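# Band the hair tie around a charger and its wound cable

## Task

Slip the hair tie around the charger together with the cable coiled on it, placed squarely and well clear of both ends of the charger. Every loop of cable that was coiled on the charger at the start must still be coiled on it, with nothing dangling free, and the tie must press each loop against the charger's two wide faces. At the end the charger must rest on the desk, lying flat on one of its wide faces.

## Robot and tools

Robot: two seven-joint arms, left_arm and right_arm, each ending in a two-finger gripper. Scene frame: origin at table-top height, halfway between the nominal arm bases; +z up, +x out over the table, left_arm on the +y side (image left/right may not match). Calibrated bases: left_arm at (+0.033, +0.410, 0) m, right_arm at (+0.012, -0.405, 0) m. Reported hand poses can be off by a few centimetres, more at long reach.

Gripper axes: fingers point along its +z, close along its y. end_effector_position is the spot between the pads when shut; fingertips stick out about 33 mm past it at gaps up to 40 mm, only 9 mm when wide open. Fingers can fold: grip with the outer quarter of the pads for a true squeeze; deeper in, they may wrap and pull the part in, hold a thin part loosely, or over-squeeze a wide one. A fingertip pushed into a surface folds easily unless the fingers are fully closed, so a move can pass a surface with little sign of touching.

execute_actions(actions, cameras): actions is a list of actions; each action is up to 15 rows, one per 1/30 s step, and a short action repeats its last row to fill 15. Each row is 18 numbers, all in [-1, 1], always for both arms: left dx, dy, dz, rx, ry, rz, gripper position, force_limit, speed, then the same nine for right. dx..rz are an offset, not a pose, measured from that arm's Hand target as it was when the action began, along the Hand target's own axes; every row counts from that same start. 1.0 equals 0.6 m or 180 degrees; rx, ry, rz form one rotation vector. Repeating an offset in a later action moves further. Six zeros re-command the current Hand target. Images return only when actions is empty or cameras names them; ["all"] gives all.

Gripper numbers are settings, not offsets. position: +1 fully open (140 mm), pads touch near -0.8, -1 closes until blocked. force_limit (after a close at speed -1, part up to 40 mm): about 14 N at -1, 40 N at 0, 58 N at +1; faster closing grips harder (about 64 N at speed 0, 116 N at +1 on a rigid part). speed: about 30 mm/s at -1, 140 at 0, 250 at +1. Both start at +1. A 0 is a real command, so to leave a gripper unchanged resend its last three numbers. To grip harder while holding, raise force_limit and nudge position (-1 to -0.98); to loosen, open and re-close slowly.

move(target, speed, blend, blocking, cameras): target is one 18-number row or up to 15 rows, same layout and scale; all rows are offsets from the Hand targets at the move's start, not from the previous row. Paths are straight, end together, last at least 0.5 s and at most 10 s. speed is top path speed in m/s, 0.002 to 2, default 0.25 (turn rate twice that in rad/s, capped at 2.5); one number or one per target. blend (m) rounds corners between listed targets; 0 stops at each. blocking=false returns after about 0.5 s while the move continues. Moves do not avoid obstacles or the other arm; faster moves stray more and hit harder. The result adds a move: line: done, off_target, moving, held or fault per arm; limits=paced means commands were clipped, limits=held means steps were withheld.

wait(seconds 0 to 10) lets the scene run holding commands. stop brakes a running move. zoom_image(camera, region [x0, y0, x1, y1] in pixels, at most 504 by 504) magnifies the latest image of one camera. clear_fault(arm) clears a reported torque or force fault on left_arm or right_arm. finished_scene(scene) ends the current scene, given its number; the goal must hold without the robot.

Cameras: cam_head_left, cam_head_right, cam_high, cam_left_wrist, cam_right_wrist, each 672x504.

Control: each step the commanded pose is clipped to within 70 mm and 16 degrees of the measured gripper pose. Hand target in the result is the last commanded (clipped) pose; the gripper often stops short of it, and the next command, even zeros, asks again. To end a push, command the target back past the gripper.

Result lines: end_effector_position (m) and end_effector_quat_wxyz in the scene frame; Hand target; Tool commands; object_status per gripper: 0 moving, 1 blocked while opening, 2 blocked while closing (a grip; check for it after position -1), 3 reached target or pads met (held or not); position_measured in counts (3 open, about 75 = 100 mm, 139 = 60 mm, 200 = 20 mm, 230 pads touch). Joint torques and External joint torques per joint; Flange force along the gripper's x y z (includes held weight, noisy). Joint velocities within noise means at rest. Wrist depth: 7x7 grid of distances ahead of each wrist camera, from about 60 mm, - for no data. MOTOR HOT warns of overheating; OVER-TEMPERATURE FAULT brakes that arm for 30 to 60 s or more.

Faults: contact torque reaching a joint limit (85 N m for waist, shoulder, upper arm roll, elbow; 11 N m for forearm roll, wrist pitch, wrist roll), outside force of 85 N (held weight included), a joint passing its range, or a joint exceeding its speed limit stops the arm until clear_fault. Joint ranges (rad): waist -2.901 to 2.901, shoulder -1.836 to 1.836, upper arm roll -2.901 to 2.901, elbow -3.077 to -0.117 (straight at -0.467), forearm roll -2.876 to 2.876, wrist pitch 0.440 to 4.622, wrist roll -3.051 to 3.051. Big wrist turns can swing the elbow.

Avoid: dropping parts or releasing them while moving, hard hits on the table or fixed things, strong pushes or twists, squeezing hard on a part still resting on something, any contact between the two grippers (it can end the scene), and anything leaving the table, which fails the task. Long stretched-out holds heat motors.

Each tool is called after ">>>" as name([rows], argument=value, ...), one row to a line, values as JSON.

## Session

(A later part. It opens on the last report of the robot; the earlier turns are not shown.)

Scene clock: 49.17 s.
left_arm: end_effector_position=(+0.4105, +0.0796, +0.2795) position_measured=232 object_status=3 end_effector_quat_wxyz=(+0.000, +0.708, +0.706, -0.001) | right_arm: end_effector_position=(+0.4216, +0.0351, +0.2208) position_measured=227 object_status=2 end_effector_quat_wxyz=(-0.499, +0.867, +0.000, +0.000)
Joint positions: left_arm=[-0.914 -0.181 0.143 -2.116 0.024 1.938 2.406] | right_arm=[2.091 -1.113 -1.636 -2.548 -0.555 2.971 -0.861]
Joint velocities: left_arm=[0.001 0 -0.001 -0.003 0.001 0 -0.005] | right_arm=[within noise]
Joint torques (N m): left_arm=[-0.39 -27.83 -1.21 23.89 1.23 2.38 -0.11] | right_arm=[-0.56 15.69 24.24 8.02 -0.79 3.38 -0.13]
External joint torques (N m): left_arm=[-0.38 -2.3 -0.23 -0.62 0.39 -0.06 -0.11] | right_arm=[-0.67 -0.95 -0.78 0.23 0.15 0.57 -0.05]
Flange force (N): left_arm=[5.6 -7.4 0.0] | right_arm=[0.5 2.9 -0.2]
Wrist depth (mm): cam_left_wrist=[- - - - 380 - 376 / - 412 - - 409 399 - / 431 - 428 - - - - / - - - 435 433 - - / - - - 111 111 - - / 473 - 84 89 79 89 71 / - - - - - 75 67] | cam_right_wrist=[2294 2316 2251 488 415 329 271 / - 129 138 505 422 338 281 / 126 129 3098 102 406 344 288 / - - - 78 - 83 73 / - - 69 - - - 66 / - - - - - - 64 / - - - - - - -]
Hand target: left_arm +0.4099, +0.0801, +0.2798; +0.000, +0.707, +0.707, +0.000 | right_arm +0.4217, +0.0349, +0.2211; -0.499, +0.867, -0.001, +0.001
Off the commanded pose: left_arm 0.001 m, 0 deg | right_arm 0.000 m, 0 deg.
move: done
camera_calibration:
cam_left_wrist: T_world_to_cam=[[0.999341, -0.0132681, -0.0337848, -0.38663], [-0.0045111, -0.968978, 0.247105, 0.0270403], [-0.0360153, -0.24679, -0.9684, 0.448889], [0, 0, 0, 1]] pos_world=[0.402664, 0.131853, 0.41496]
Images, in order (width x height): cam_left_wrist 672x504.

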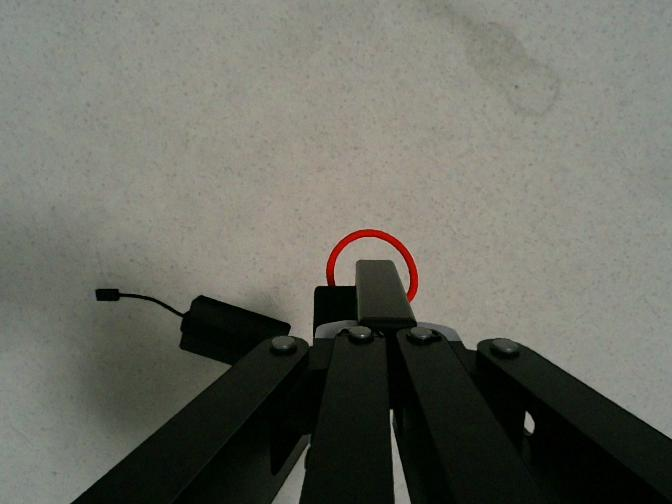

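>>> move(target=[0,0,0.053,0,0,0,-1,0,-1, 0,0,0,0,0,0,-1,0,-1], speed=0.06, cameras=["cam_left_wrist","cam_right_wrist"])

>>> zoom_image(camera="cam_left_wrist", region=[250, 200, 450, 400])

>>> zoom_image(camera="cam_right_wrist", region=[220, 0, 460, 180])

Scene clock: 50.53 s.
left_arm: end_effector_position=(+0.4088, +0.0800, +0.2485) position_measured=232 object_status=3 end_effector_quat_wxyz=(-0.001, +0.708, +0.706, -0.001) | right_arm: end_effector_position=(+0.4216, +0.0351, +0.2208) position_measured=227 object_status=2 end_effector_quat_wxyz=(-0.499, +0.867, +0.000, +0.000)
Joint positions: left_arm=[-0.914 -0.164 0.142 -2.178 0.024 2.014 2.405] | right_arm=[2.091 -1.113 -1.636 -2.548 -0.555 2.971 -0.861]
Joint velocities: left_arm=[0.001 0 0 -0.001 0.001 0.005 -0.001] | right_arm=[within noise]
Joint torques (N m): left_arm=[-0.37 -27.27 -0.79 23.68 0.87 2.54 -0.14] | right_arm=[-0.56 15.68 24.21 8.02 -0.79 3.36 -0.21]
External joint torques (N m): left_arm=[-0.3 -1.45 0.16 -0.5 0.06 0.11 -0.14] | right_arm=[-0.72 -0.98 -0.86 0.25 0.16 0.55 -0.12]
Flange force (N): left_arm=[3.8 -4.8 0.2] | right_arm=[0.7 3.2 -0.2]
Wrist depth (mm): cam_left_wrist=[- 365 358 - - 362 359 / - - 371 - 380 - - / 400 396 - - - - - / 405 - - 400 - - - / - 430 424 111 106 - - / - 443 84 90 79 89 74 / - - - - - 75 67] | cam_right_wrist=[- 2316 2386 560 405 330 271 / 117 125 138 150 417 338 281 / 126 129 137 99 405 344 288 / 130 - - 78 - 83 73 / - - 69 - - - 66 / - - - - - - 64 / - - - - - - -]
Hand target: left_arm +0.4099, +0.0801, +0.2480; +0.000, +0.707, +0.707, +0.000 | right_arm +0.4217, +0.0349, +0.2211; -0.499, +0.867, -0.001, +0.001
Off the commanded pose: left_arm 0.001 m, 0 deg | right_arm 0.000 m, 0 deg.
move: done
camera_calibration:
cam_left_wrist: T_world_to_cam=[[0.999301, -0.0134167, -0.0348951, -0.385707], [-0.00449513, -0.969734, 0.244122, 0.0359856], [-0.0371143, -0.243794, -0.969117, 0.419341], [0, 0, 0, 1]] pos_world=[0.401162, 0.131954, 0.384146]
cam_right_wrist: T_world_to_cam=[[0.0203012, -0.482129, -0.875865, 0.213611], [-0.879363, -0.425448, 0.21381, 0.316839], [-0.47572, 0.765862, -0.432603, 0.406877], [0, 0, 0, 1]] pos_world=[0.46784, -0.0738252, 0.295367]
Images, in order (width x height): cam_left_wrist 672x504, cam_right_wrist 672x504.

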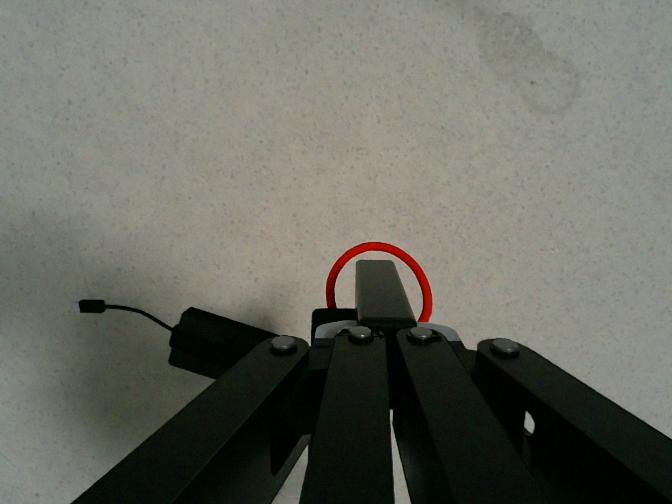

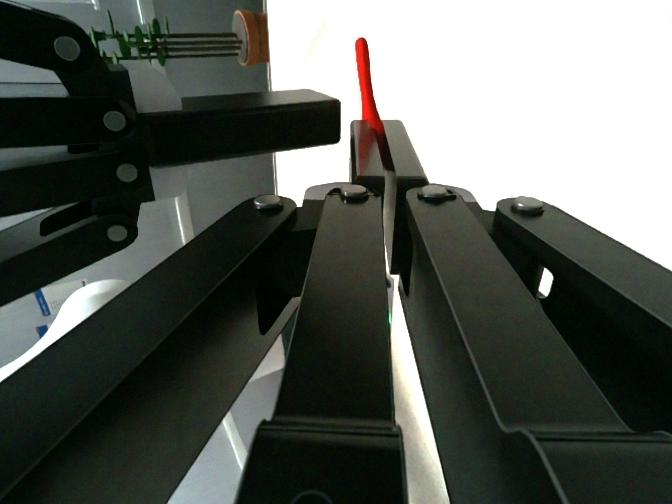

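Scaled by 2.520 from the camera's 672x504 image, which has a finer 960x720 frame.

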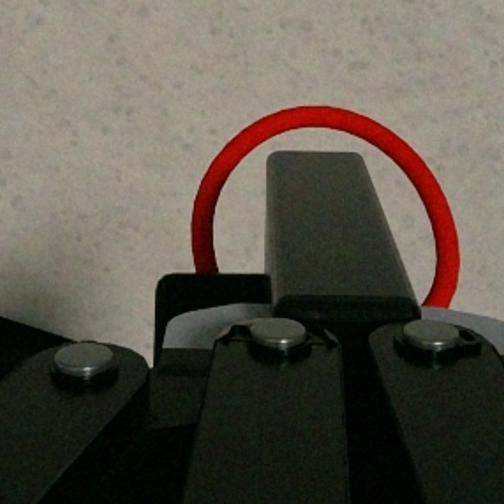

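Scaled by 2.100 from the camera's 672x504 image, which has a finer 960x720 frame.

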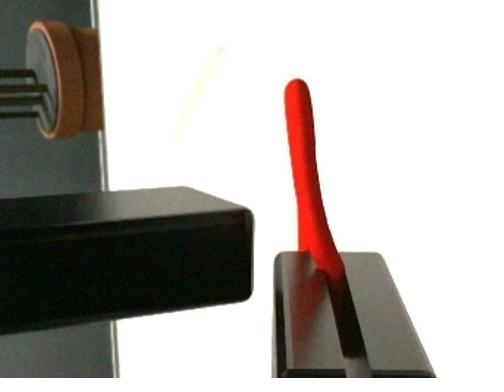

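>>> move([
  [0,0.006,0,0,0,0,-1,0,-1, 0,0,0,0,0,0,-1,0,-1],
  [0,0.006,0.033,0,0,0,-1,0,-1, 0,0,0,0,0,0,-1,0,-1],
], speed=0.04, cameras=["cam_left_wrist","cam_right_wrist"])

>>> zoom_image(camera="cam_left_wrist", region=[250, 200, 450, 400])

>>> zoom_image(camera="cam_right_wrist", region=[220, 0, 460, 180])

Scene clock: 52.63 s.
left_arm: end_effector_position=(+0.4129, +0.0807, +0.2294) position_measured=232 object_status=3 end_effector_quat_wxyz=(-0.001, +0.706, +0.708, +0.000) | right_arm: end_effector_position=(+0.4219, +0.0330, +0.2177) position_measured=227 object_status=2 end_effector_quat_wxyz=(-0.496, +0.868, -0.001, -0.001)
Joint positions: left_arm=[-0.913 -0.141 0.149 -2.204 0.023 2.063 2.406] | right_arm=[2.089 -1.11 -1.639 -2.549 -0.555 2.967 -0.861]
Joint torques (N m): left_arm=[-1 -27.06 -0.89 23.32 0.61 2.76 0.21] | right_arm=[0.48 14.53 25.57 8.42 -0.85 3.79 -0.19]
External joint torques (N m): left_arm=[-0.96 -0.61 -0.07 -0.73 -0.18 0.32 0.21] | right_arm=[0.63 -2.08 0.76 0.46 0.07 0.97 -0.1]
Flange force (N): left_arm=[2.3 -3.5 1.6] | right_arm=[2.3 0.1 1.5]
Wrist depth (mm): cam_left_wrist=[- - 345 345 333 335 - / - - - - 365 - - / 376 379 377 - - 376 359 / - - 377 376 382 375 379 / - - - 111 111 377 - / - - 84 89 79 89 70 / - - - - - 75 67] | cam_right_wrist=[2272 119 2460 - 394 320 268 / 118 126 138 153 419 328 276 / 124 136 143 102 398 342 284 / - 138 - 78 - 83 78 / - - 69 - - - 66 / - - - - - - 64 / - - - - - - -]
Hand target: left_arm +0.4135, +0.0801, +0.2282; +0.000, +0.707, +0.707, +0.000 | right_arm +0.4217, +0.0349, +0.2211; -0.499, +0.867, -0.001, +0.001
Off the commanded pose: left_arm 0.001 m, 0 deg | right_arm 0.004 m, 0 deg.
move: off_target (right_arm)
camera_calibration:
cam_left_wrist: T_world_to_cam=[[0.999391, -0.00648831, -0.0342742, -0.391172], [0.00207509, -0.969751, 0.244087, 0.0386149], [-0.0348211, -0.24401, -0.969147, 0.400227], [0, 0, 0, 1]] pos_world=[0.40479, 0.132568, 0.365047]
cam_right_wrist: T_world_to_cam=[[0.0179778, -0.488322, -0.872478, 0.21029], [-0.879296, -0.4231, 0.218689, 0.315761], [-0.475937, 0.763235, -0.436986, 0.4084], [0, 0, 0, 1]] pos_world=[0.46824, -0.0754174, 0.292885]
Images, in order (width x height): cam_left_wrist 672x504, cam_right_wrist 672x504.

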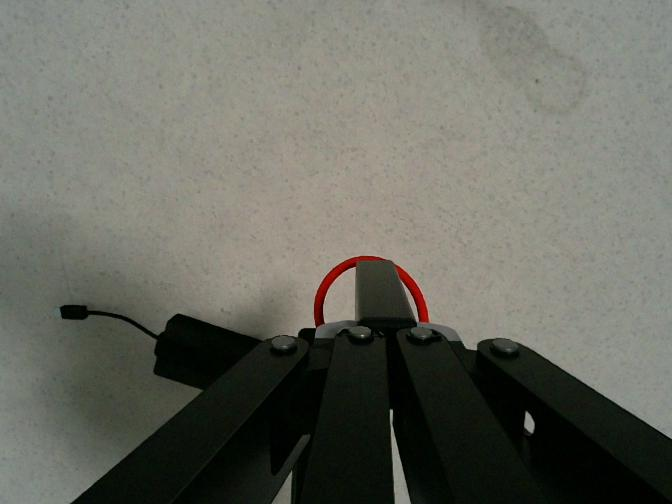

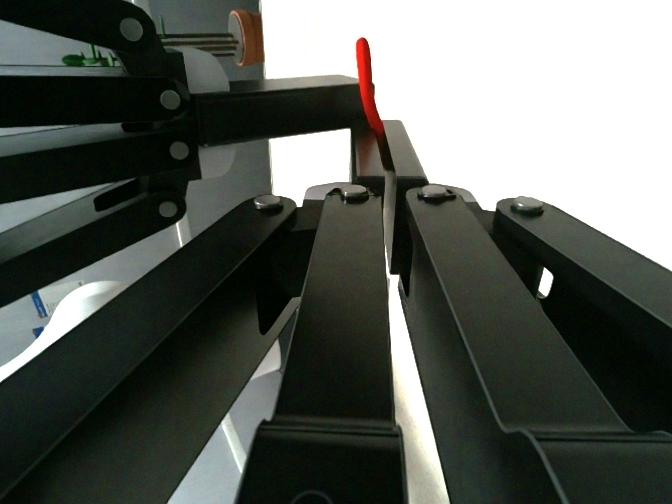

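Scaled by 2.520 from the camera's 672x504 image, which has a finer 960x720 frame.

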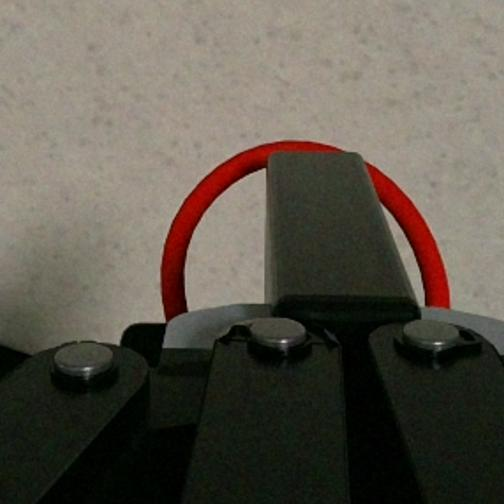

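Scaled by 2.100 from the camera's 672x504 image, which has a finer 960x720 frame.

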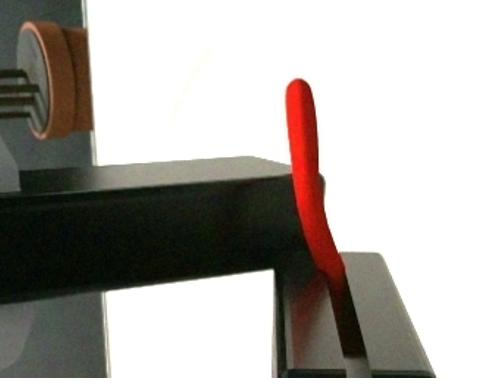

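>>> move(target=[0.005,0,0,0,0,0,-1,0,-1, 0,0,0,0,0,0,-1,0,-1], speed=0.04, cameras=["cam_left_wrist","cam_right_wrist"])

>>> zoom_image(camera="cam_left_wrist", region=[250, 200, 450, 400])

>>> zoom_image(camera="cam_right_wrist", region=[220, 0, 460, 180])

Scene clock: 53.67 s.
left_arm: end_effector_position=(+0.4122, +0.0827, +0.2275) position_measured=232 object_status=3 end_effector_quat_wxyz=(-0.002, +0.706, +0.708, -0.001) | right_arm: end_effector_position=(+0.4224, +0.0336, +0.2194) position_measured=227 object_status=2 end_effector_quat_wxyz=(-0.497, +0.867, -0.001, +0.001)
Joint positions: left_arm=[-0.913 -0.143 0.152 -2.211 0.023 2.065 2.408] | right_arm=[2.089 -1.11 -1.637 -2.549 -0.555 2.971 -0.861]
Joint torques (N m): left_arm=[-0.39 -28.7 -0.15 23.34 0.95 2.55 0.26] | right_arm=[0.17 15.04 24.57 8.4 -0.79 3.37 -0.19]
External joint torques (N m): left_arm=[-0.46 -2.33 0.59 -0.72 0.16 0.11 0.26] | right_arm=[0.03 -1.53 -0.37 0.55 0.14 0.55 -0.1]
Flange force (N): left_arm=[6.7 -6.5 -0.5] | right_arm=[2.8 2.0 1.3]
Wrist depth (mm): cam_left_wrist=[- - 348 - 331 334 - / 367 - 352 362 - - - / 388 367 372 - 365 354 - / - 399 - - - 372 - / - - - 111 113 - 383 / - - 84 89 79 89 70 / - - - - - 75 67] | cam_right_wrist=[- 118 2386 552 396 316 270 / 119 124 141 151 419 314 283 / 125 140 149 102 404 308 290 / - 139 - 78 - 83 78 / - - 69 - - - 66 / - - - - - - 64 / - - - - - - -]
Hand target: left_arm +0.4135, +0.0831, +0.2282; +0.000, +0.707, +0.707, +0.000 | right_arm +0.4217, +0.0349, +0.2211; -0.499, +0.867, -0.001, +0.001
Off the commanded pose: left_arm 0.002 m, 0 deg | right_arm 0.002 m, 0 deg.
move: done
camera_calibration:
cam_left_wrist: T_world_to_cam=[[0.999312, -0.00666206, -0.0364908, -0.389959], [0.00240612, -0.970026, 0.242989, 0.0412023], [-0.0370158, -0.242909, -0.969343, 0.399734], [0, 0, 0, 1]] pos_world=[0.404388, 0.134468, 0.363238]
cam_right_wrist: T_world_to_cam=[[0.0199653, -0.485595, -0.873956, 0.211577], [-0.880412, -0.422776, 0.214793, 0.317447], [-0.47379, 0.765153, -0.435964, 0.407721], [0, 0, 0, 1]] pos_world=[0.468434, -0.0750194, 0.294475]
Images, in order (width x height): cam_left_wrist 672x504, cam_right_wrist 672x504.

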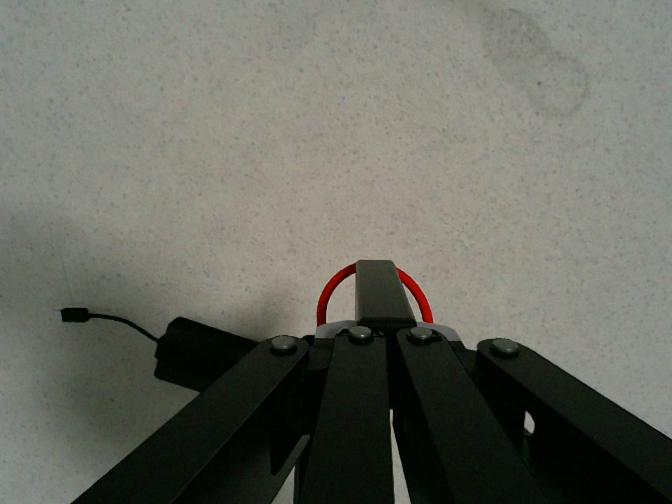

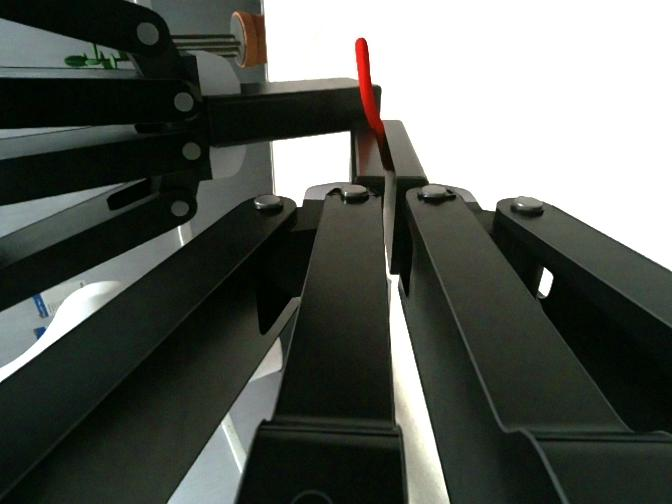

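Scaled by 2.520 from the camera's 672x504 image, which has a finer 960x720 frame.

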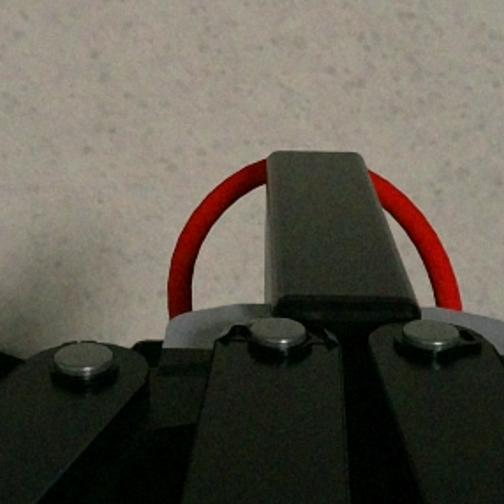

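Scaled by 2.100 from the camera's 672x504 image, which has a finer 960x720 frame.

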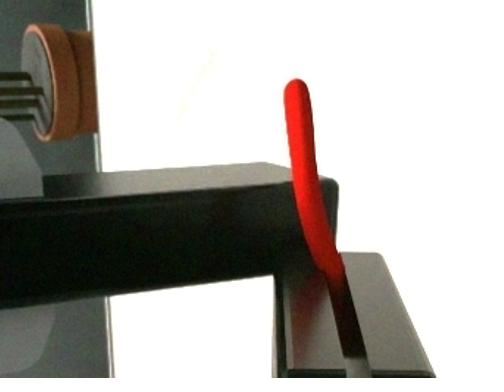

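>>> move(target=[0,0,-0.092,0,0,0,-1,0,-1, 0,0,0,0,0,0,-1,0,-1], speed=0.1)

>>> move(target=[0,0,0,0,0,0,-1,0,-1, 0,0.0125,0.0022,0.111,0,0,-1,0,-1], speed=0.1, cameras=["cam_left_wrist","cam_right_wrist"])

>>> zoom_image(camera="cam_left_wrist", region=[250, 200, 450, 400])

>>> zoom_image(camera="cam_right_wrist", region=[220, 0, 460, 180])

Scene clock: 55.70 s.
left_arm: end_effector_position=(+0.4140, +0.0828, +0.2830) position_measured=232 object_status=3 end_effector_quat_wxyz=(+0.001, +0.706, +0.708, -0.001) | right_arm: end_effector_position=(+0.4225, +0.0337, +0.2197) position_measured=227 object_status=2 end_effector_quat_wxyz=(-0.498, +0.867, -0.001, +0.001)
Joint positions: left_arm=[-0.913 -0.182 0.15 -2.109 0.026 1.931 2.409] | right_arm=[2.089 -1.11 -1.637 -2.549 -0.555 2.971 -0.861]
Joint velocities: left_arm=[-0.001 0.001 0.001 0 -0.001 -0.004 0] | right_arm=[within noise]
Joint torques (N m): left_arm=[-0.44 -27.04 -1.43 24.78 1.23 2.13 0] | right_arm=[0.16 15.02 24.36 8.41 -0.78 3.3 -0.16]
External joint torques (N m): left_arm=[-0.54 -1.35 -0.5 0.12 0.39 -0.33 0] | right_arm=[0.11 -1.55 -0.47 0.55 0.14 0.49 -0.08]
Flange force (N): left_arm=[1.9 -3.5 -1.8] | right_arm=[3.0 2.0 1.7]
Wrist depth (mm): cam_left_wrist=[- - - - - 392 385 / - - - - - - 389 / - - - - - - 412 / - 464 433 - - - - / - - 440 111 111 - - / - - 84 89 79 89 70 / - - - - - 75 67] | cam_right_wrist=[- 2294 2386 490 409 325 278 / 120 130 775 567 419 336 278 / - - - 102 399 344 287 / 2742 - - 78 - 83 78 / - - 69 - - - 66 / - - - - - - 64 / - - - - - - -]
Hand target: left_arm +0.4135, +0.0831, +0.2834; +0.000, +0.707, +0.707, +0.000 | right_arm +0.4217, +0.0349, +0.2211; -0.499, +0.867, -0.001, +0.001
Off the commanded pose: left_arm 0.001 m, 0 deg | right_arm 0.002 m, 0 deg.
move: done

Scene clock: 58.27 s.
left_arm: end_effector_position=(+0.4139, +0.0830, +0.2830) position_measured=232 object_status=3 end_effector_quat_wxyz=(+0.001, +0.706, +0.708, -0.001) | right_arm: end_effector_position=(+0.4215, +0.0326, +0.2153) position_measured=227 object_status=2 end_effector_quat_wxyz=(-0.642, +0.767, -0.004, -0.001)
Joint positions: left_arm=[-0.913 -0.182 0.15 -2.109 0.026 1.93 2.409] | right_arm=[2.021 -1.62 -1.853 -2.557 -0.776 3.011 -1.069]
Joint velocities: left_arm=[within noise] | right_arm=[0 0 -0.001 0 -0.002 -0.002 -0.006]
Joint torques (N m): left_arm=[-0.46 -27.01 -1.45 24.74 1.24 2.2 -0.01] | right_arm=[-0.53 16.27 25.82 -4.2 -1.66 1.52 -0.61]
External joint torques (N m): left_arm=[-0.45 -1.53 -0.41 0.23 0.4 -0.24 -0.01] | right_arm=[-0.51 -1.79 -0.93 1.34 -0.05 -0.18 -0.52]
Flange force (N): left_arm=[2.2 -3.6 -1.8] | right_arm=[6.0 6.4 -2.1]
Wrist depth (mm): cam_left_wrist=[402 - 395 - 392 - 383 / - - 419 - 403 - - / 426 - - - - - 424 / - - - - 440 - 428 / - - - 111 105 - - / - - 84 89 79 89 70 / - - - - - 75 67] | cam_right_wrist=[- 2711 - 1807 666 428 316 / 147 151 155 - 650 438 321 / 159 172 3224 102 559 419 313 / - - - 78 - 83 78 / - - 69 - - - 66 / - - - - - - 64 / - - - - - - -]
Hand target: left_arm +0.4135, +0.0831, +0.2834; +0.000, +0.707, +0.707, +0.000 | right_arm +0.4217, +0.0322, +0.2139; -0.642, +0.767, -0.001, +0.001
Off the commanded pose: left_arm 0.001 m, 0 deg | right_arm 0.001 m, 0 deg.
move: done
camera_calibration:
cam_left_wrist: T_world_to_cam=[[0.999413, -0.00755073, -0.0334092, -0.39045], [0.000964727, -0.968806, 0.247817, 0.0270723], [-0.0342382, -0.247704, -0.968231, 0.452493], [0, 0, 0, 1]] pos_world=[0.405687, 0.135364, 0.418364]
cam_right_wrist: T_world_to_cam=[[0.0141769, -0.15338, -0.988066, 0.223648], [-0.88102, -0.469233, 0.0601993, 0.352169], [-0.472866, 0.869652, -0.141783, 0.339067], [0, 0, 0, 1]] pos_world=[0.46743, -0.0953178, 0.247853]
Images, in order (width x height): cam_left_wrist 672x504, cam_right_wrist 672x504.

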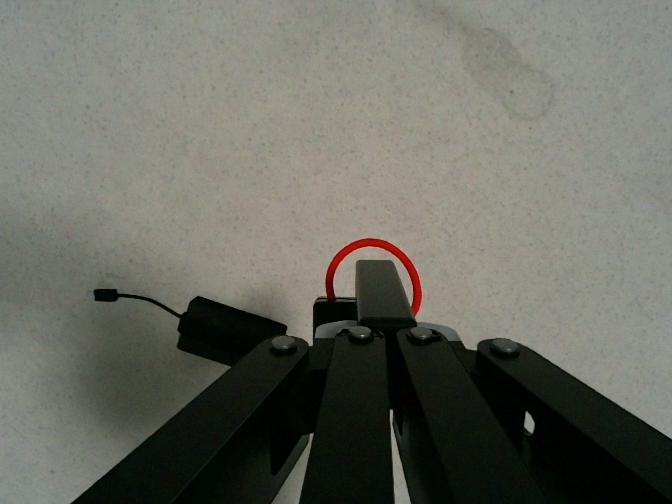

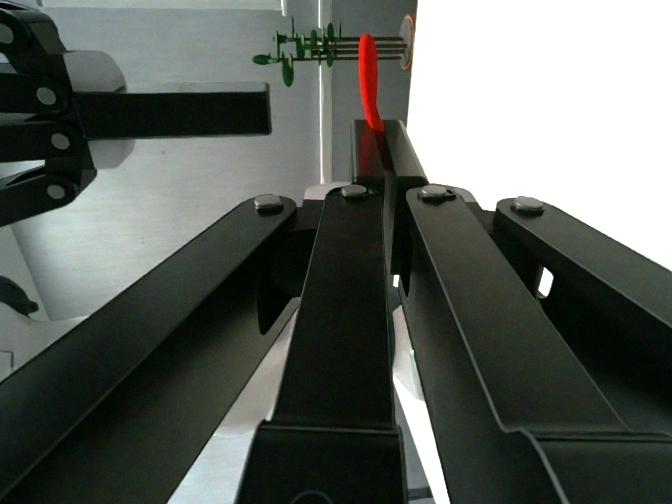

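Scaled by 2.520 from the camera's 672x504 image, which has a finer 960x720 frame.

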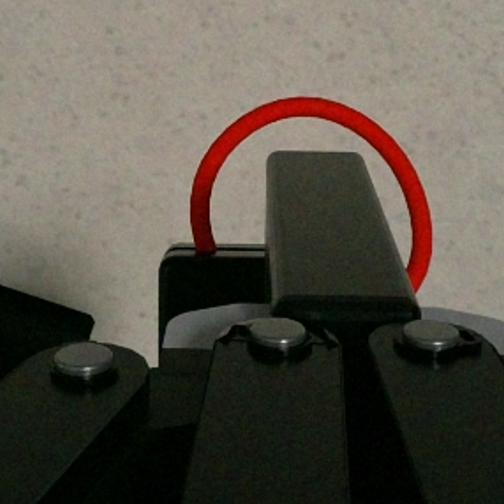

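Scaled by 2.100 from the camera's 672x504 image, which has a finer 960x720 frame.

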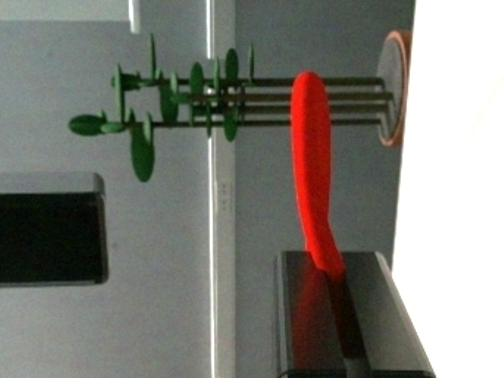

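>>> move([
  [-0.015,0.0015,0,0,0,0,-1,0,-1, 0,0,0,0,0,0,-1,0,-1],
  [-0.015,0.0015,0.08,0,0,0,-1,0,-1, 0,0,0,0,0,0,-1,0,-1],
], speed=0.06, cameras=["cam_left_wrist","cam_right_wrist"])

>>> zoom_image(camera="cam_left_wrist", region=[250, 200, 450, 400])

>>> zoom_image(camera="cam_right_wrist", region=[220, 0, 460, 180])

Scene clock: 60.77 s.
left_arm: end_effector_position=(+0.4158, +0.0737, +0.2433) position_measured=232 object_status=3 end_effector_quat_wxyz=(+0.005, +0.708, +0.706, +0.001) | right_arm: end_effector_position=(+0.4257, +0.0285, +0.2049) position_measured=227 object_status=2 end_effector_quat_wxyz=(-0.637, +0.771, -0.009, -0.003)
Joint positions: left_arm=[-0.915 -0.142 0.144 -2.171 0.023 2.04 2.405] | right_arm=[2.016 -1.62 -1.866 -2.548 -0.776 3.001 -1.071]
Joint torques (N m): left_arm=[-0.97 -21.78 -0.82 20.02 0.39 3.15 -0.09] | right_arm=[2.47 13.8 32.67 -9.23 -2.26 2.79 -0.36]
External joint torques (N m): left_arm=[-1.02 4.83 -0.1 -4.19 -0.42 0.69 -0.09] | right_arm=[2.43 -4.37 5.85 -3.47 -0.65 1.1 -0.26]
Flange force (N): left_arm=[-1.5 -0.3 13.0] | right_arm=[1.5 -8.4 1.7]
Wrist depth (mm): cam_left_wrist=[360 - - - 350 345 373 / 376 - 373 - - 366 - / - - - - 392 378 372 / - 396 394 - - - 387 / - 417 420 111 118 - 410 / - - 84 89 79 89 70 / - - - - - 75 67] | cam_right_wrist=[133 141 2651 2538 666 353 299 / 143 146 152 156 555 413 303 / 157 158 3314 102 101 426 307 / 162 - - 78 - 83 78 / - - 69 - - - 66 / - - - - - - 64 / - - - - - - -]
Hand target: left_arm +0.4144, +0.0741, +0.2354; +0.000, +0.707, +0.707, +0.000 | right_arm +0.4217, +0.0322, +0.2139; -0.642, +0.767, -0.001, +0.001
Off the commanded pose: left_arm 0.008 m, 1 deg | right_arm 0.011 m, 1 deg.
move: off_target (left_arm, right_arm)
camera_calibration:
cam_left_wrist: T_world_to_cam=[[0.999604, -0.0129075, -0.025007, -0.395512], [-0.00623819, -0.968135, 0.25035, 0.0303014], [-0.0274416, -0.250095, -0.967832, 0.409128], [0, 0, 0, 1]] pos_world=[0.406771, 0.126552, 0.378491]
cam_right_wrist: T_world_to_cam=[[0.00322971, -0.165947, -0.986129, 0.217183], [-0.882716, -0.463856, 0.0751671, 0.351961], [-0.469896, 0.870229, -0.147982, 0.34314], [0, 0, 0, 1]] pos_world=[0.47122, -0.0993106, 0.238493]
Images, in order (width x height): cam_left_wrist 672x504, cam_right_wrist 672x504.

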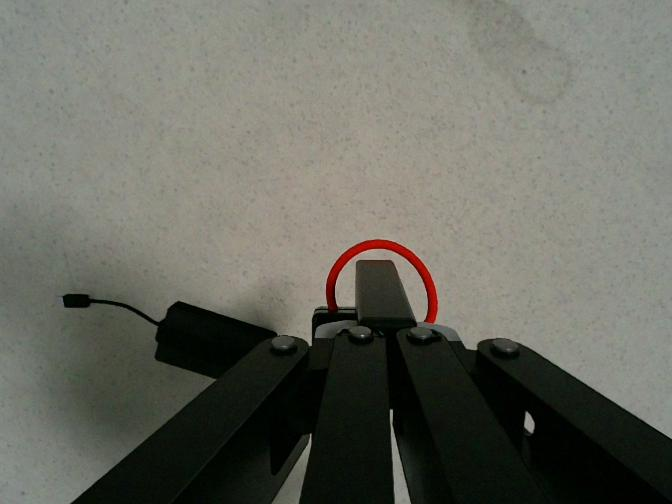

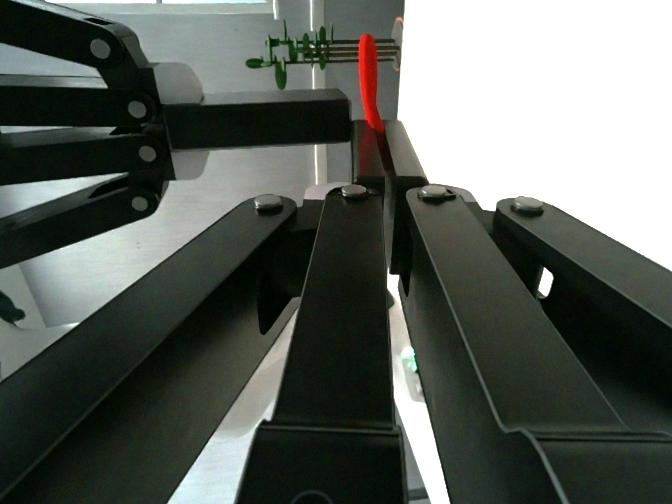

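Scaled by 2.520 from the camera's 672x504 image, which has a finer 960x720 frame.

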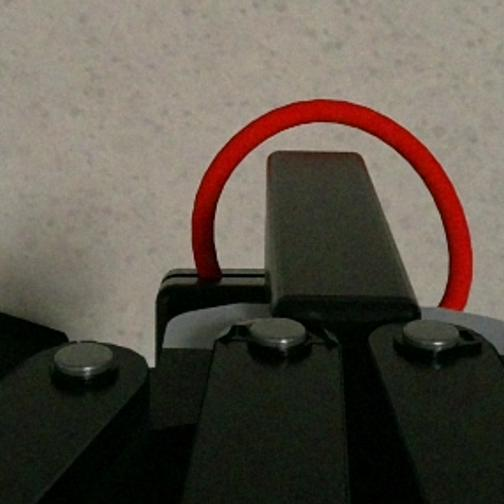

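Scaled by 2.100 from the camera's 672x504 image, which has a finer 960x720 frame.

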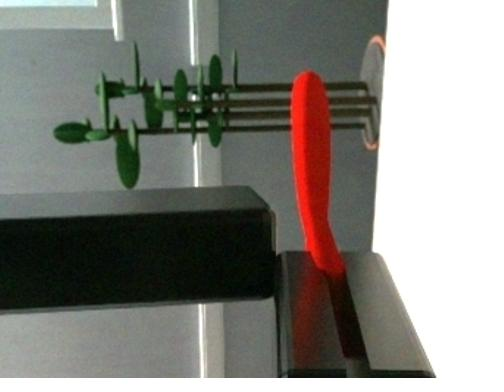

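>>> move(target=[0,0,-0.04,0,0,0,-1,0,-1, 0,0,0,0,0,0,-1,0,-1], speed=0.06)

>>> move(target=[0.0085,0.001,0,0,0,0,-1,0,-1, 0,0,0,0,0,0,-1,0,-1], speed=0.06, cameras=["cam_left_wrist","cam_right_wrist"])

>>> zoom_image(camera="cam_left_wrist", region=[250, 200, 450, 400])

>>> zoom_image(camera="cam_right_wrist", region=[220, 0, 460, 180])

Scene clock: 62.07 s.
left_arm: end_effector_position=(+0.4155, +0.0746, +0.2585) position_measured=232 object_status=3 end_effector_quat_wxyz=(+0.001, +0.708, +0.706, +0.000) | right_arm: end_effector_position=(+0.4222, +0.0313, +0.2116) position_measured=227 object_status=2 end_effector_quat_wxyz=(-0.640, +0.768, -0.003, -0.001)
Joint positions: left_arm=[-0.915 -0.148 0.144 -2.136 0.023 1.99 2.405] | right_arm=[2.019 -1.621 -1.857 -2.554 -0.779 3.004 -1.071]
Joint velocities: left_arm=[0 0.001 -0.001 0 0 -0.004 -0.001] | right_arm=[within noise]
Joint torques (N m): left_arm=[-0.42 -28.36 -1.21 24.61 0.81 2.22 -0.12] | right_arm=[0.05 16.18 26.63 -4.78 -1.7 2.2 -0.38]
External joint torques (N m): left_arm=[-0.35 -1.83 -0.33 0.24 -0.01 -0.23 -0.12] | right_arm=[0.13 -1.89 -0.13 0.78 -0.1 0.48 -0.29]
Flange force (N): left_arm=[2.5 -4.1 -2.2] | right_arm=[4.0 3.6 1.2]
Wrist depth (mm): cam_left_wrist=[390 378 - - - - - / 394 392 395 399 384 - - / - - - 405 407 - - / - - - 193 408 411 - / - - 409 111 111 - - / - - 84 89 79 89 432 / - - - - - 75 67] | cam_right_wrist=[133 145 2565 2651 655 402 310 / 140 143 148 150 589 492 314 / 154 154 3098 102 548 432 317 / 3268 - - 78 - 83 78 / - - 69 - - - 66 / - - - - - - 64 / - - - - - - -]
Hand target: left_arm +0.4144, +0.0741, +0.2594; +0.000, +0.707, +0.707, +0.000 | right_arm +0.4217, +0.0322, +0.2139; -0.642, +0.767, -0.001, +0.001
Off the commanded pose: left_arm 0.001 m, 0 deg | right_arm 0.003 m, 0 deg.
move: done

Scene clock: 62.77 s.
left_arm: end_effector_position=(+0.4150, +0.0775, +0.2593) position_measured=232 object_status=3 end_effector_quat_wxyz=(+0.001, +0.706, +0.708, -0.001) | right_arm: end_effector_position=(+0.4222, +0.0313, +0.2116) position_measured=227 object_status=2 end_effector_quat_wxyz=(-0.640, +0.768, -0.003, -0.001)
Joint positions: left_arm=[-0.914 -0.156 0.147 -2.142 0.023 1.99 2.405] | right_arm=[2.019 -1.621 -1.857 -2.554 -0.779 3.004 -1.071]
Joint torques (N m): left_arm=[-0.34 -28.39 -0.6 23.56 0.96 2.25 0.23] | right_arm=[0.07 16.23 26.61 -4.8 -1.66 2.18 -0.35]
External joint torques (N m): left_arm=[-0.4 -2.13 0.2 -0.84 0.13 -0.2 0.23] | right_arm=[-0.02 -1.82 -0.18 0.93 -0.05 0.49 -0.25]
Flange force (N): left_arm=[6.3 -6.6 -0.3] | right_arm=[4.2 3.6 1.0]
Wrist depth (mm): cam_left_wrist=[382 - 372 373 - 364 363 / 398 - 389 - - - 372 / 412 410 402 - - - - / - 432 - 413 - - 398 / - - - 111 111 409 - / - - 84 89 79 89 437 / - - - - - 75 67] | cam_right_wrist=[135 143 2840 2410 612 421 310 / 144 147 151 153 623 451 315 / 157 156 2681 102 552 434 318 / - - - 78 - 83 78 / - - 69 - - - 66 / - - - - - - 64 / - - - - - - -]
Hand target: left_arm +0.4150, +0.0792, +0.2594; +0.000, +0.707, +0.707, +0.000 | right_arm +0.4217, +0.0322, +0.2139; -0.642, +0.767, -0.001, +0.001
Off the commanded pose: left_arm 0.002 m, 0 deg | right_arm 0.003 m, 0 deg.
move: done
camera_calibration:
cam_left_wrist: T_world_to_cam=[[0.999457, -0.00809186, -0.031941, -0.392809], [0.0000459267, -0.969033, 0.24693, 0.0282722], [-0.03295, -0.246797, -0.968507, 0.427659], [0, 0, 0, 1]] pos_world=[0.406686, 0.129763, 0.394663]
cam_right_wrist: T_world_to_cam=[[0.0144771, -0.158546, -0.987245, 0.219578], [-0.880424, -0.470041, 0.0625752, 0.351607], [-0.473967, 0.868288, -0.146392, 0.341478], [0, 0, 0, 1]] pos_world=[0.468233, -0.0964182, 0.244765]
Images, in order (width x height): cam_left_wrist 672x504, cam_right_wrist 672x504.

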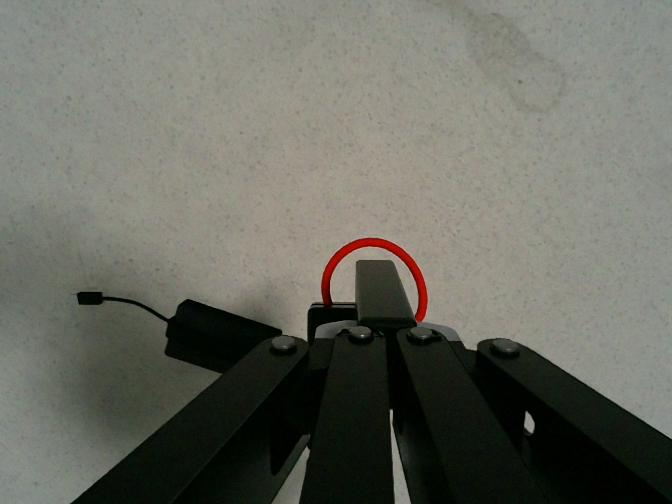

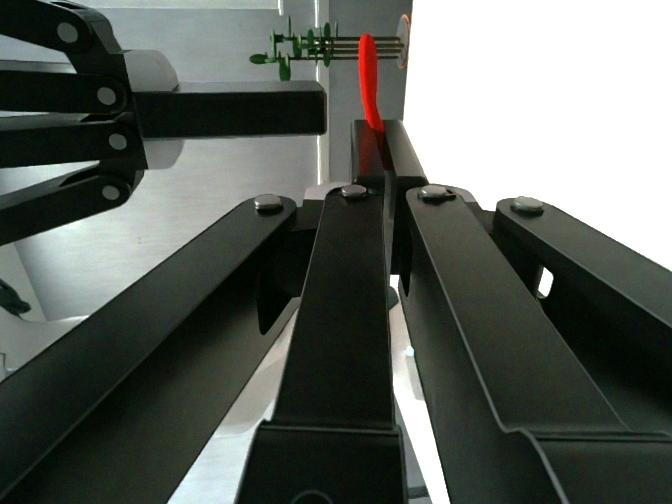

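Scaled by 2.520 from the camera's 672x504 image, which has a finer 960x720 frame.

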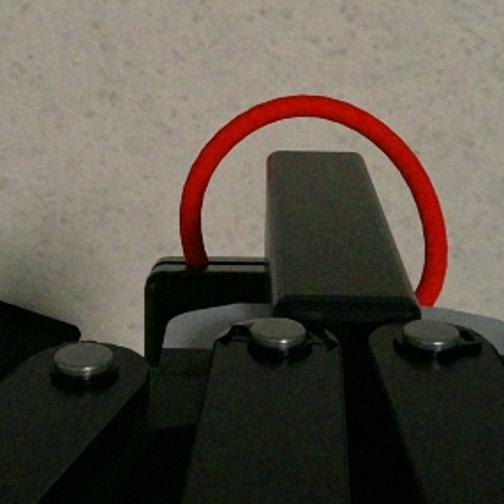

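Scaled by 2.100 from the camera's 672x504 image, which has a finer 960x720 frame.

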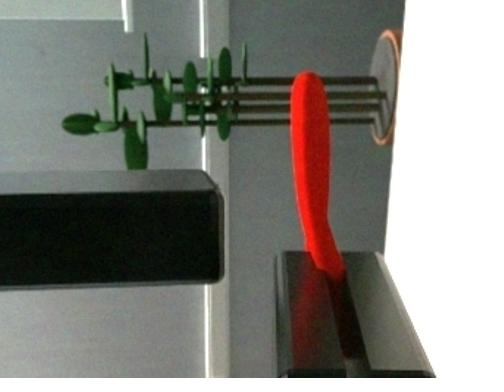

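>>> move(target=[0,0,0.04,0,0,0,-1,0,-1, 0,0,0,0,0,0,-1,0,-1], speed=0.05, cameras=["cam_left_wrist","cam_right_wrist"])

>>> zoom_image(camera="cam_left_wrist", region=[250, 200, 450, 400])

>>> zoom_image(camera="cam_right_wrist", region=[220, 0, 460, 180])

Scene clock: 64.10 s.
left_arm: end_effector_position=(+0.4141, +0.0793, +0.2360) position_measured=232 object_status=3 end_effector_quat_wxyz=(-0.001, +0.706, +0.708, +0.000) | right_arm: end_effector_position=(+0.4222, +0.0313, +0.2116) position_measured=227 object_status=2 end_effector_quat_wxyz=(-0.640, +0.768, -0.003, -0.001)
Joint positions: left_arm=[-0.914 -0.141 0.15 -2.186 0.023 2.045 2.406] | right_arm=[2.019 -1.621 -1.857 -2.554 -0.779 3.004 -1.071]
Joint velocities: left_arm=[-0.001 -0.001 0 0.001 -0.001 0.005 0] | right_arm=[within noise]
Joint torques (N m): left_arm=[-0.42 -27.9 -0.32 23.6 0.87 2.55 0.21] | right_arm=[0.1 16.23 26.62 -4.81 -1.65 2.2 -0.38]
External joint torques (N m): left_arm=[-0.48 -1.33 0.4 -0.56 0.07 0.11 0.21] | right_arm=[0.18 -1.84 -0.15 0.78 -0.06 0.49 -0.29]
Flange force (N): left_arm=[4.1 -4.0 0.2] | right_arm=[4.0 3.5 1.5]
Wrist depth (mm): cam_left_wrist=[- - 350 349 - - 341 / - - - - - - - / 390 - 380 400 371 - - / - 402 389 - - - - / - 403 - 112 112 403 - / - - 84 89 79 89 70 / - - - - - 75 67] | cam_right_wrist=[133 140 - 3098 540 421 310 / 145 147 152 155 620 427 322 / 159 161 3020 102 551 433 322 / - - - 78 - 83 78 / - - 69 - - - 66 / - - - - - - 64 / - - - - - - -]
Hand target: left_arm +0.4150, +0.0792, +0.2354; +0.000, +0.707, +0.707, +0.000 | right_arm +0.4217, +0.0322, +0.2139; -0.642, +0.767, -0.001, +0.001
Off the commanded pose: left_arm 0.001 m, 0 deg | right_arm 0.003 m, 0 deg.
move: done
camera_calibration:
cam_left_wrist: T_world_to_cam=[[0.999386, -0.00768104, -0.0341992, -0.392119], [0.000876152, -0.969915, 0.243443, 0.0362929], [-0.0350402, -0.243324, -0.969312, 0.40636], [0, 0, 0, 1]] pos_world=[0.406085, 0.131066, 0.371644]
cam_right_wrist: T_world_to_cam=[[0.0145638, -0.158499, -0.987252, 0.219543], [-0.880423, -0.470056, 0.0624774, 0.351629], [-0.473966, 0.868289, -0.146392, 0.341477], [0, 0, 0, 1]] pos_world=[0.468233, -0.0964182, 0.244765]
Images, in order (width x height): cam_left_wrist 672x504, cam_right_wrist 672x504.

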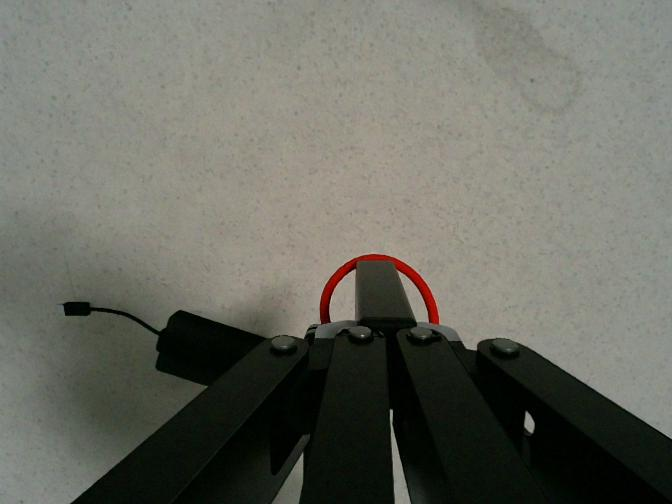

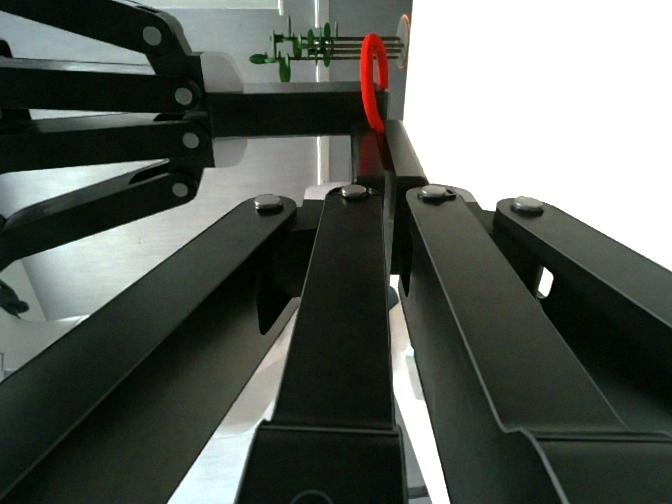

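Scaled by 2.520 from the camera's 672x504 image, which has a finer 960x720 frame.

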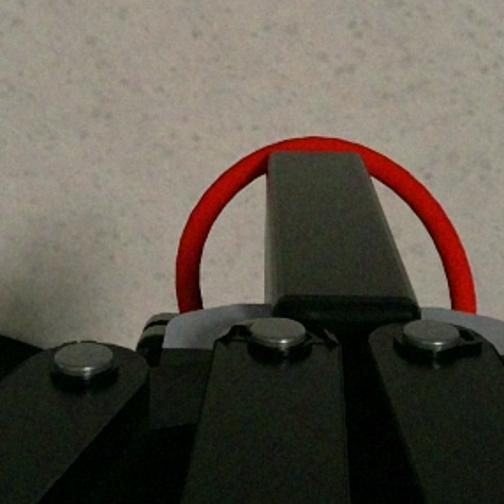

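Scaled by 2.100 from the camera's 672x504 image, which has a finer 960x720 frame.

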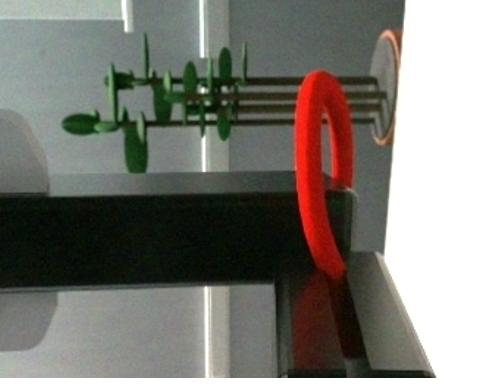

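>>> move([
  [0,0,-0.015,0,0,0,-1,0,-1, 0,0,0,0,0,0,-1,0,-1],
  [-0.006,0,-0.015,0,0,0,-1,0,-1, 0,0,0,0,0,0,-1,0,-1],
], speed=0.05)

>>> move(target=[0,0,0.02,0,0,0,-1,0,-1, 0,0,0,0,0,0,-1,0,-1], speed=0.05, cameras=["cam_left_wrist","cam_right_wrist"])

>>> zoom_image(camera="cam_left_wrist", region=[250, 200, 450, 400])

>>> zoom_image(camera="cam_right_wrist", region=[220, 0, 460, 180])

Scene clock: 65.57 s.
left_arm: end_effector_position=(+0.4153, +0.0787, +0.2430) position_measured=232 object_status=3 end_effector_quat_wxyz=(-0.002, +0.706, +0.708, +0.000) | right_arm: end_effector_position=(+0.4233, +0.0312, +0.2129) position_measured=227 object_status=2 end_effector_quat_wxyz=(-0.641, +0.768, -0.004, +0.000)
Joint positions: left_arm=[-0.914 -0.141 0.15 -2.167 0.023 2.024 2.406] | right_arm=[2.019 -1.621 -1.856 -2.554 -0.779 3.007 -1.071]
Joint torques (N m): left_arm=[-1.36 -28 -1.96 24.93 0.41 2.79 -0.03] | right_arm=[0.88 16.47 25.94 -5.27 -1.58 1.79 -0.4]
External joint torques (N m): left_arm=[-1.5 -1.47 -1.31 0.8 -0.4 0.38 -0.03] | right_arm=[0.81 -1.6 -0.87 0.39 0.03 0.09 -0.3]
Flange force (N): left_arm=[-0.9 -3.2 -1.7] | right_arm=[3.2 4.4 2.7]
Wrist depth (mm): cam_left_wrist=[- - - 367 - 352 354 / 381 - 366 374 - 354 - / - 389 - - 398 381 385 / - - 406 393 - - - / - - 406 111 105 - 400 / - - 84 89 79 89 405 / - - - - - 75 67] | cam_right_wrist=[134 140 - 2651 616 424 313 / 144 148 153 155 628 432 317 / 160 160 2945 102 556 419 320 / - - - 78 - 83 78 / - - 69 - - - 66 / - - - - - - 64 / - - - - - - -]
Hand target: left_arm +0.4150, +0.0756, +0.2444; +0.000, +0.707, +0.707, +0.000 | right_arm +0.4217, +0.0322, +0.2139; -0.642, +0.767, -0.001, +0.001
Off the commanded pose: left_arm 0.003 m, 0 deg | right_arm 0.002 m, 0 deg.
move: done

Scene clock: 66.40 s.
left_arm: end_effector_position=(+0.4153, +0.0785, +0.2340) position_measured=232 object_status=3 end_effector_quat_wxyz=(-0.002, +0.706, +0.708, +0.000) | right_arm: end_effector_position=(+0.4233, +0.0309, +0.2120) position_measured=227 object_status=2 end_effector_quat_wxyz=(-0.641, +0.768, -0.004, +0.000)
Joint positions: left_arm=[-0.914 -0.134 0.15 -2.183 0.023 2.047 2.406] | right_arm=[2.018 -1.621 -1.857 -2.554 -0.779 3.006 -1.071]
Joint velocities: left_arm=[0 -0.001 0 -0.001 0 0.004 0] | right_arm=[within noise]
Joint torques (N m): left_arm=[-1.95 -26.65 -2.01 23.23 0.16 3.21 -0.03] | right_arm=[1.19 15.55 28.02 -5.99 -1.64 2.03 -0.43]
External joint torques (N m): left_arm=[-1.92 0.12 -1.23 -0.91 -0.63 0.78 -0.03] | right_arm=[1.2 -2.53 1.24 -0.39 -0.04 0.32 -0.34]
Flange force (N): left_arm=[-0.6 -4.1 3.6] | right_arm=[4.3 0.7 2.1]
Wrist depth (mm): cam_left_wrist=[359 - - - - 364 - / 357 368 - - - 358 - / - 390 378 385 - - 360 / - 400 389 387 - - - / 435 407 - 118 105 397 - / 438 427 84 89 79 89 400 / - - - - - 75 67] | cam_right_wrist=[133 137 2807 2711 613 406 311 / 145 148 152 155 555 428 315 / 159 161 163 102 102 396 319 / 163 - - 78 - 83 78 / - - 69 - - - 66 / - - - - - - 64 / - - - - - - -]
Hand target: left_arm +0.4150, +0.0756, +0.2324; +0.000, +0.707, +0.707, +0.000 | right_arm +0.4217, +0.0322, +0.2139; -0.642, +0.767, -0.001, +0.001
Off the commanded pose: left_arm 0.003 m, 0 deg | right_arm 0.003 m, 0 deg.
move: done
camera_calibration:
cam_left_wrist: T_world_to_cam=[[0.999368, -0.00743523, -0.0347663, -0.393303], [0.00118608, -0.97037, 0.241621, 0.0363707], [-0.0355327, -0.241509, -0.969748, 0.404536], [0, 0, 0, 1]] pos_world=[0.407386, 0.130068, 0.369836]
cam_right_wrist: T_world_to_cam=[[0.0143538, -0.157149, -0.987471, 0.219997], [-0.881866, -0.467463, 0.0615746, 0.35313], [-0.471282, 0.869933, -0.145294, 0.341133], [0, 0, 0, 1]] pos_world=[0.469026, -0.0971155, 0.245061]
Images, in order (width x height): cam_left_wrist 672x504, cam_right_wrist 672x504.

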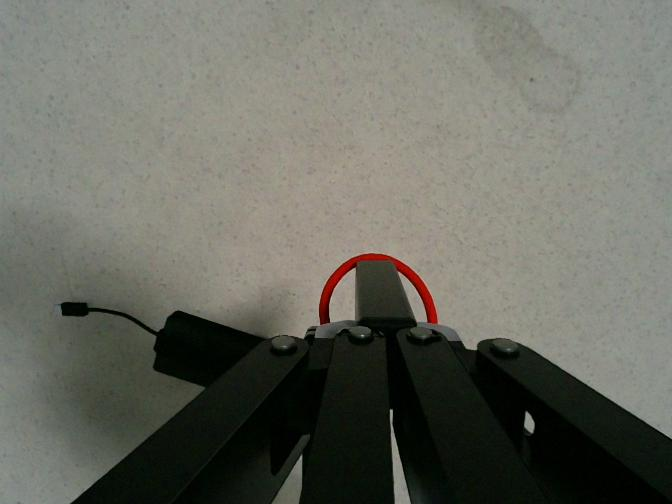

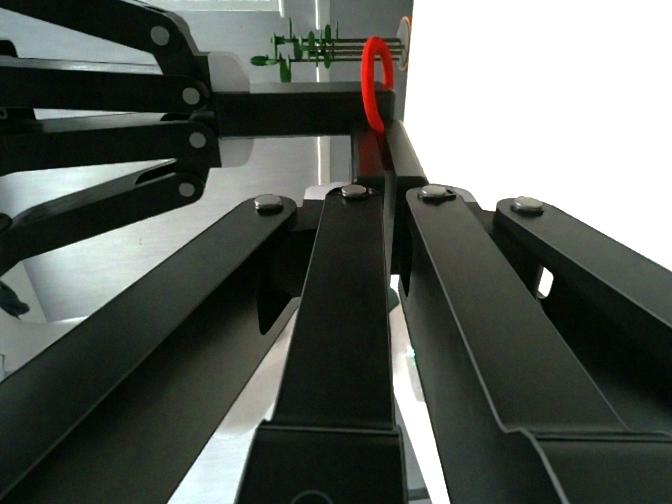

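Scaled by 2.520 from the camera's 672x504 image, which has a finer 960x720 frame.

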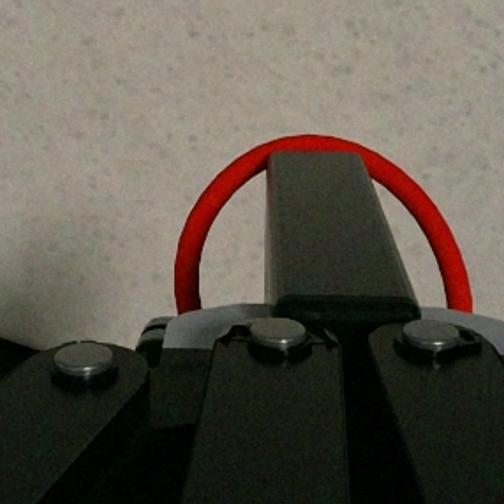

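Scaled by 2.100 from the camera's 672x504 image, which has a finer 960x720 frame.

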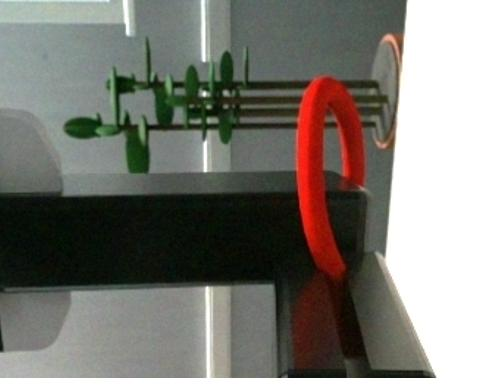

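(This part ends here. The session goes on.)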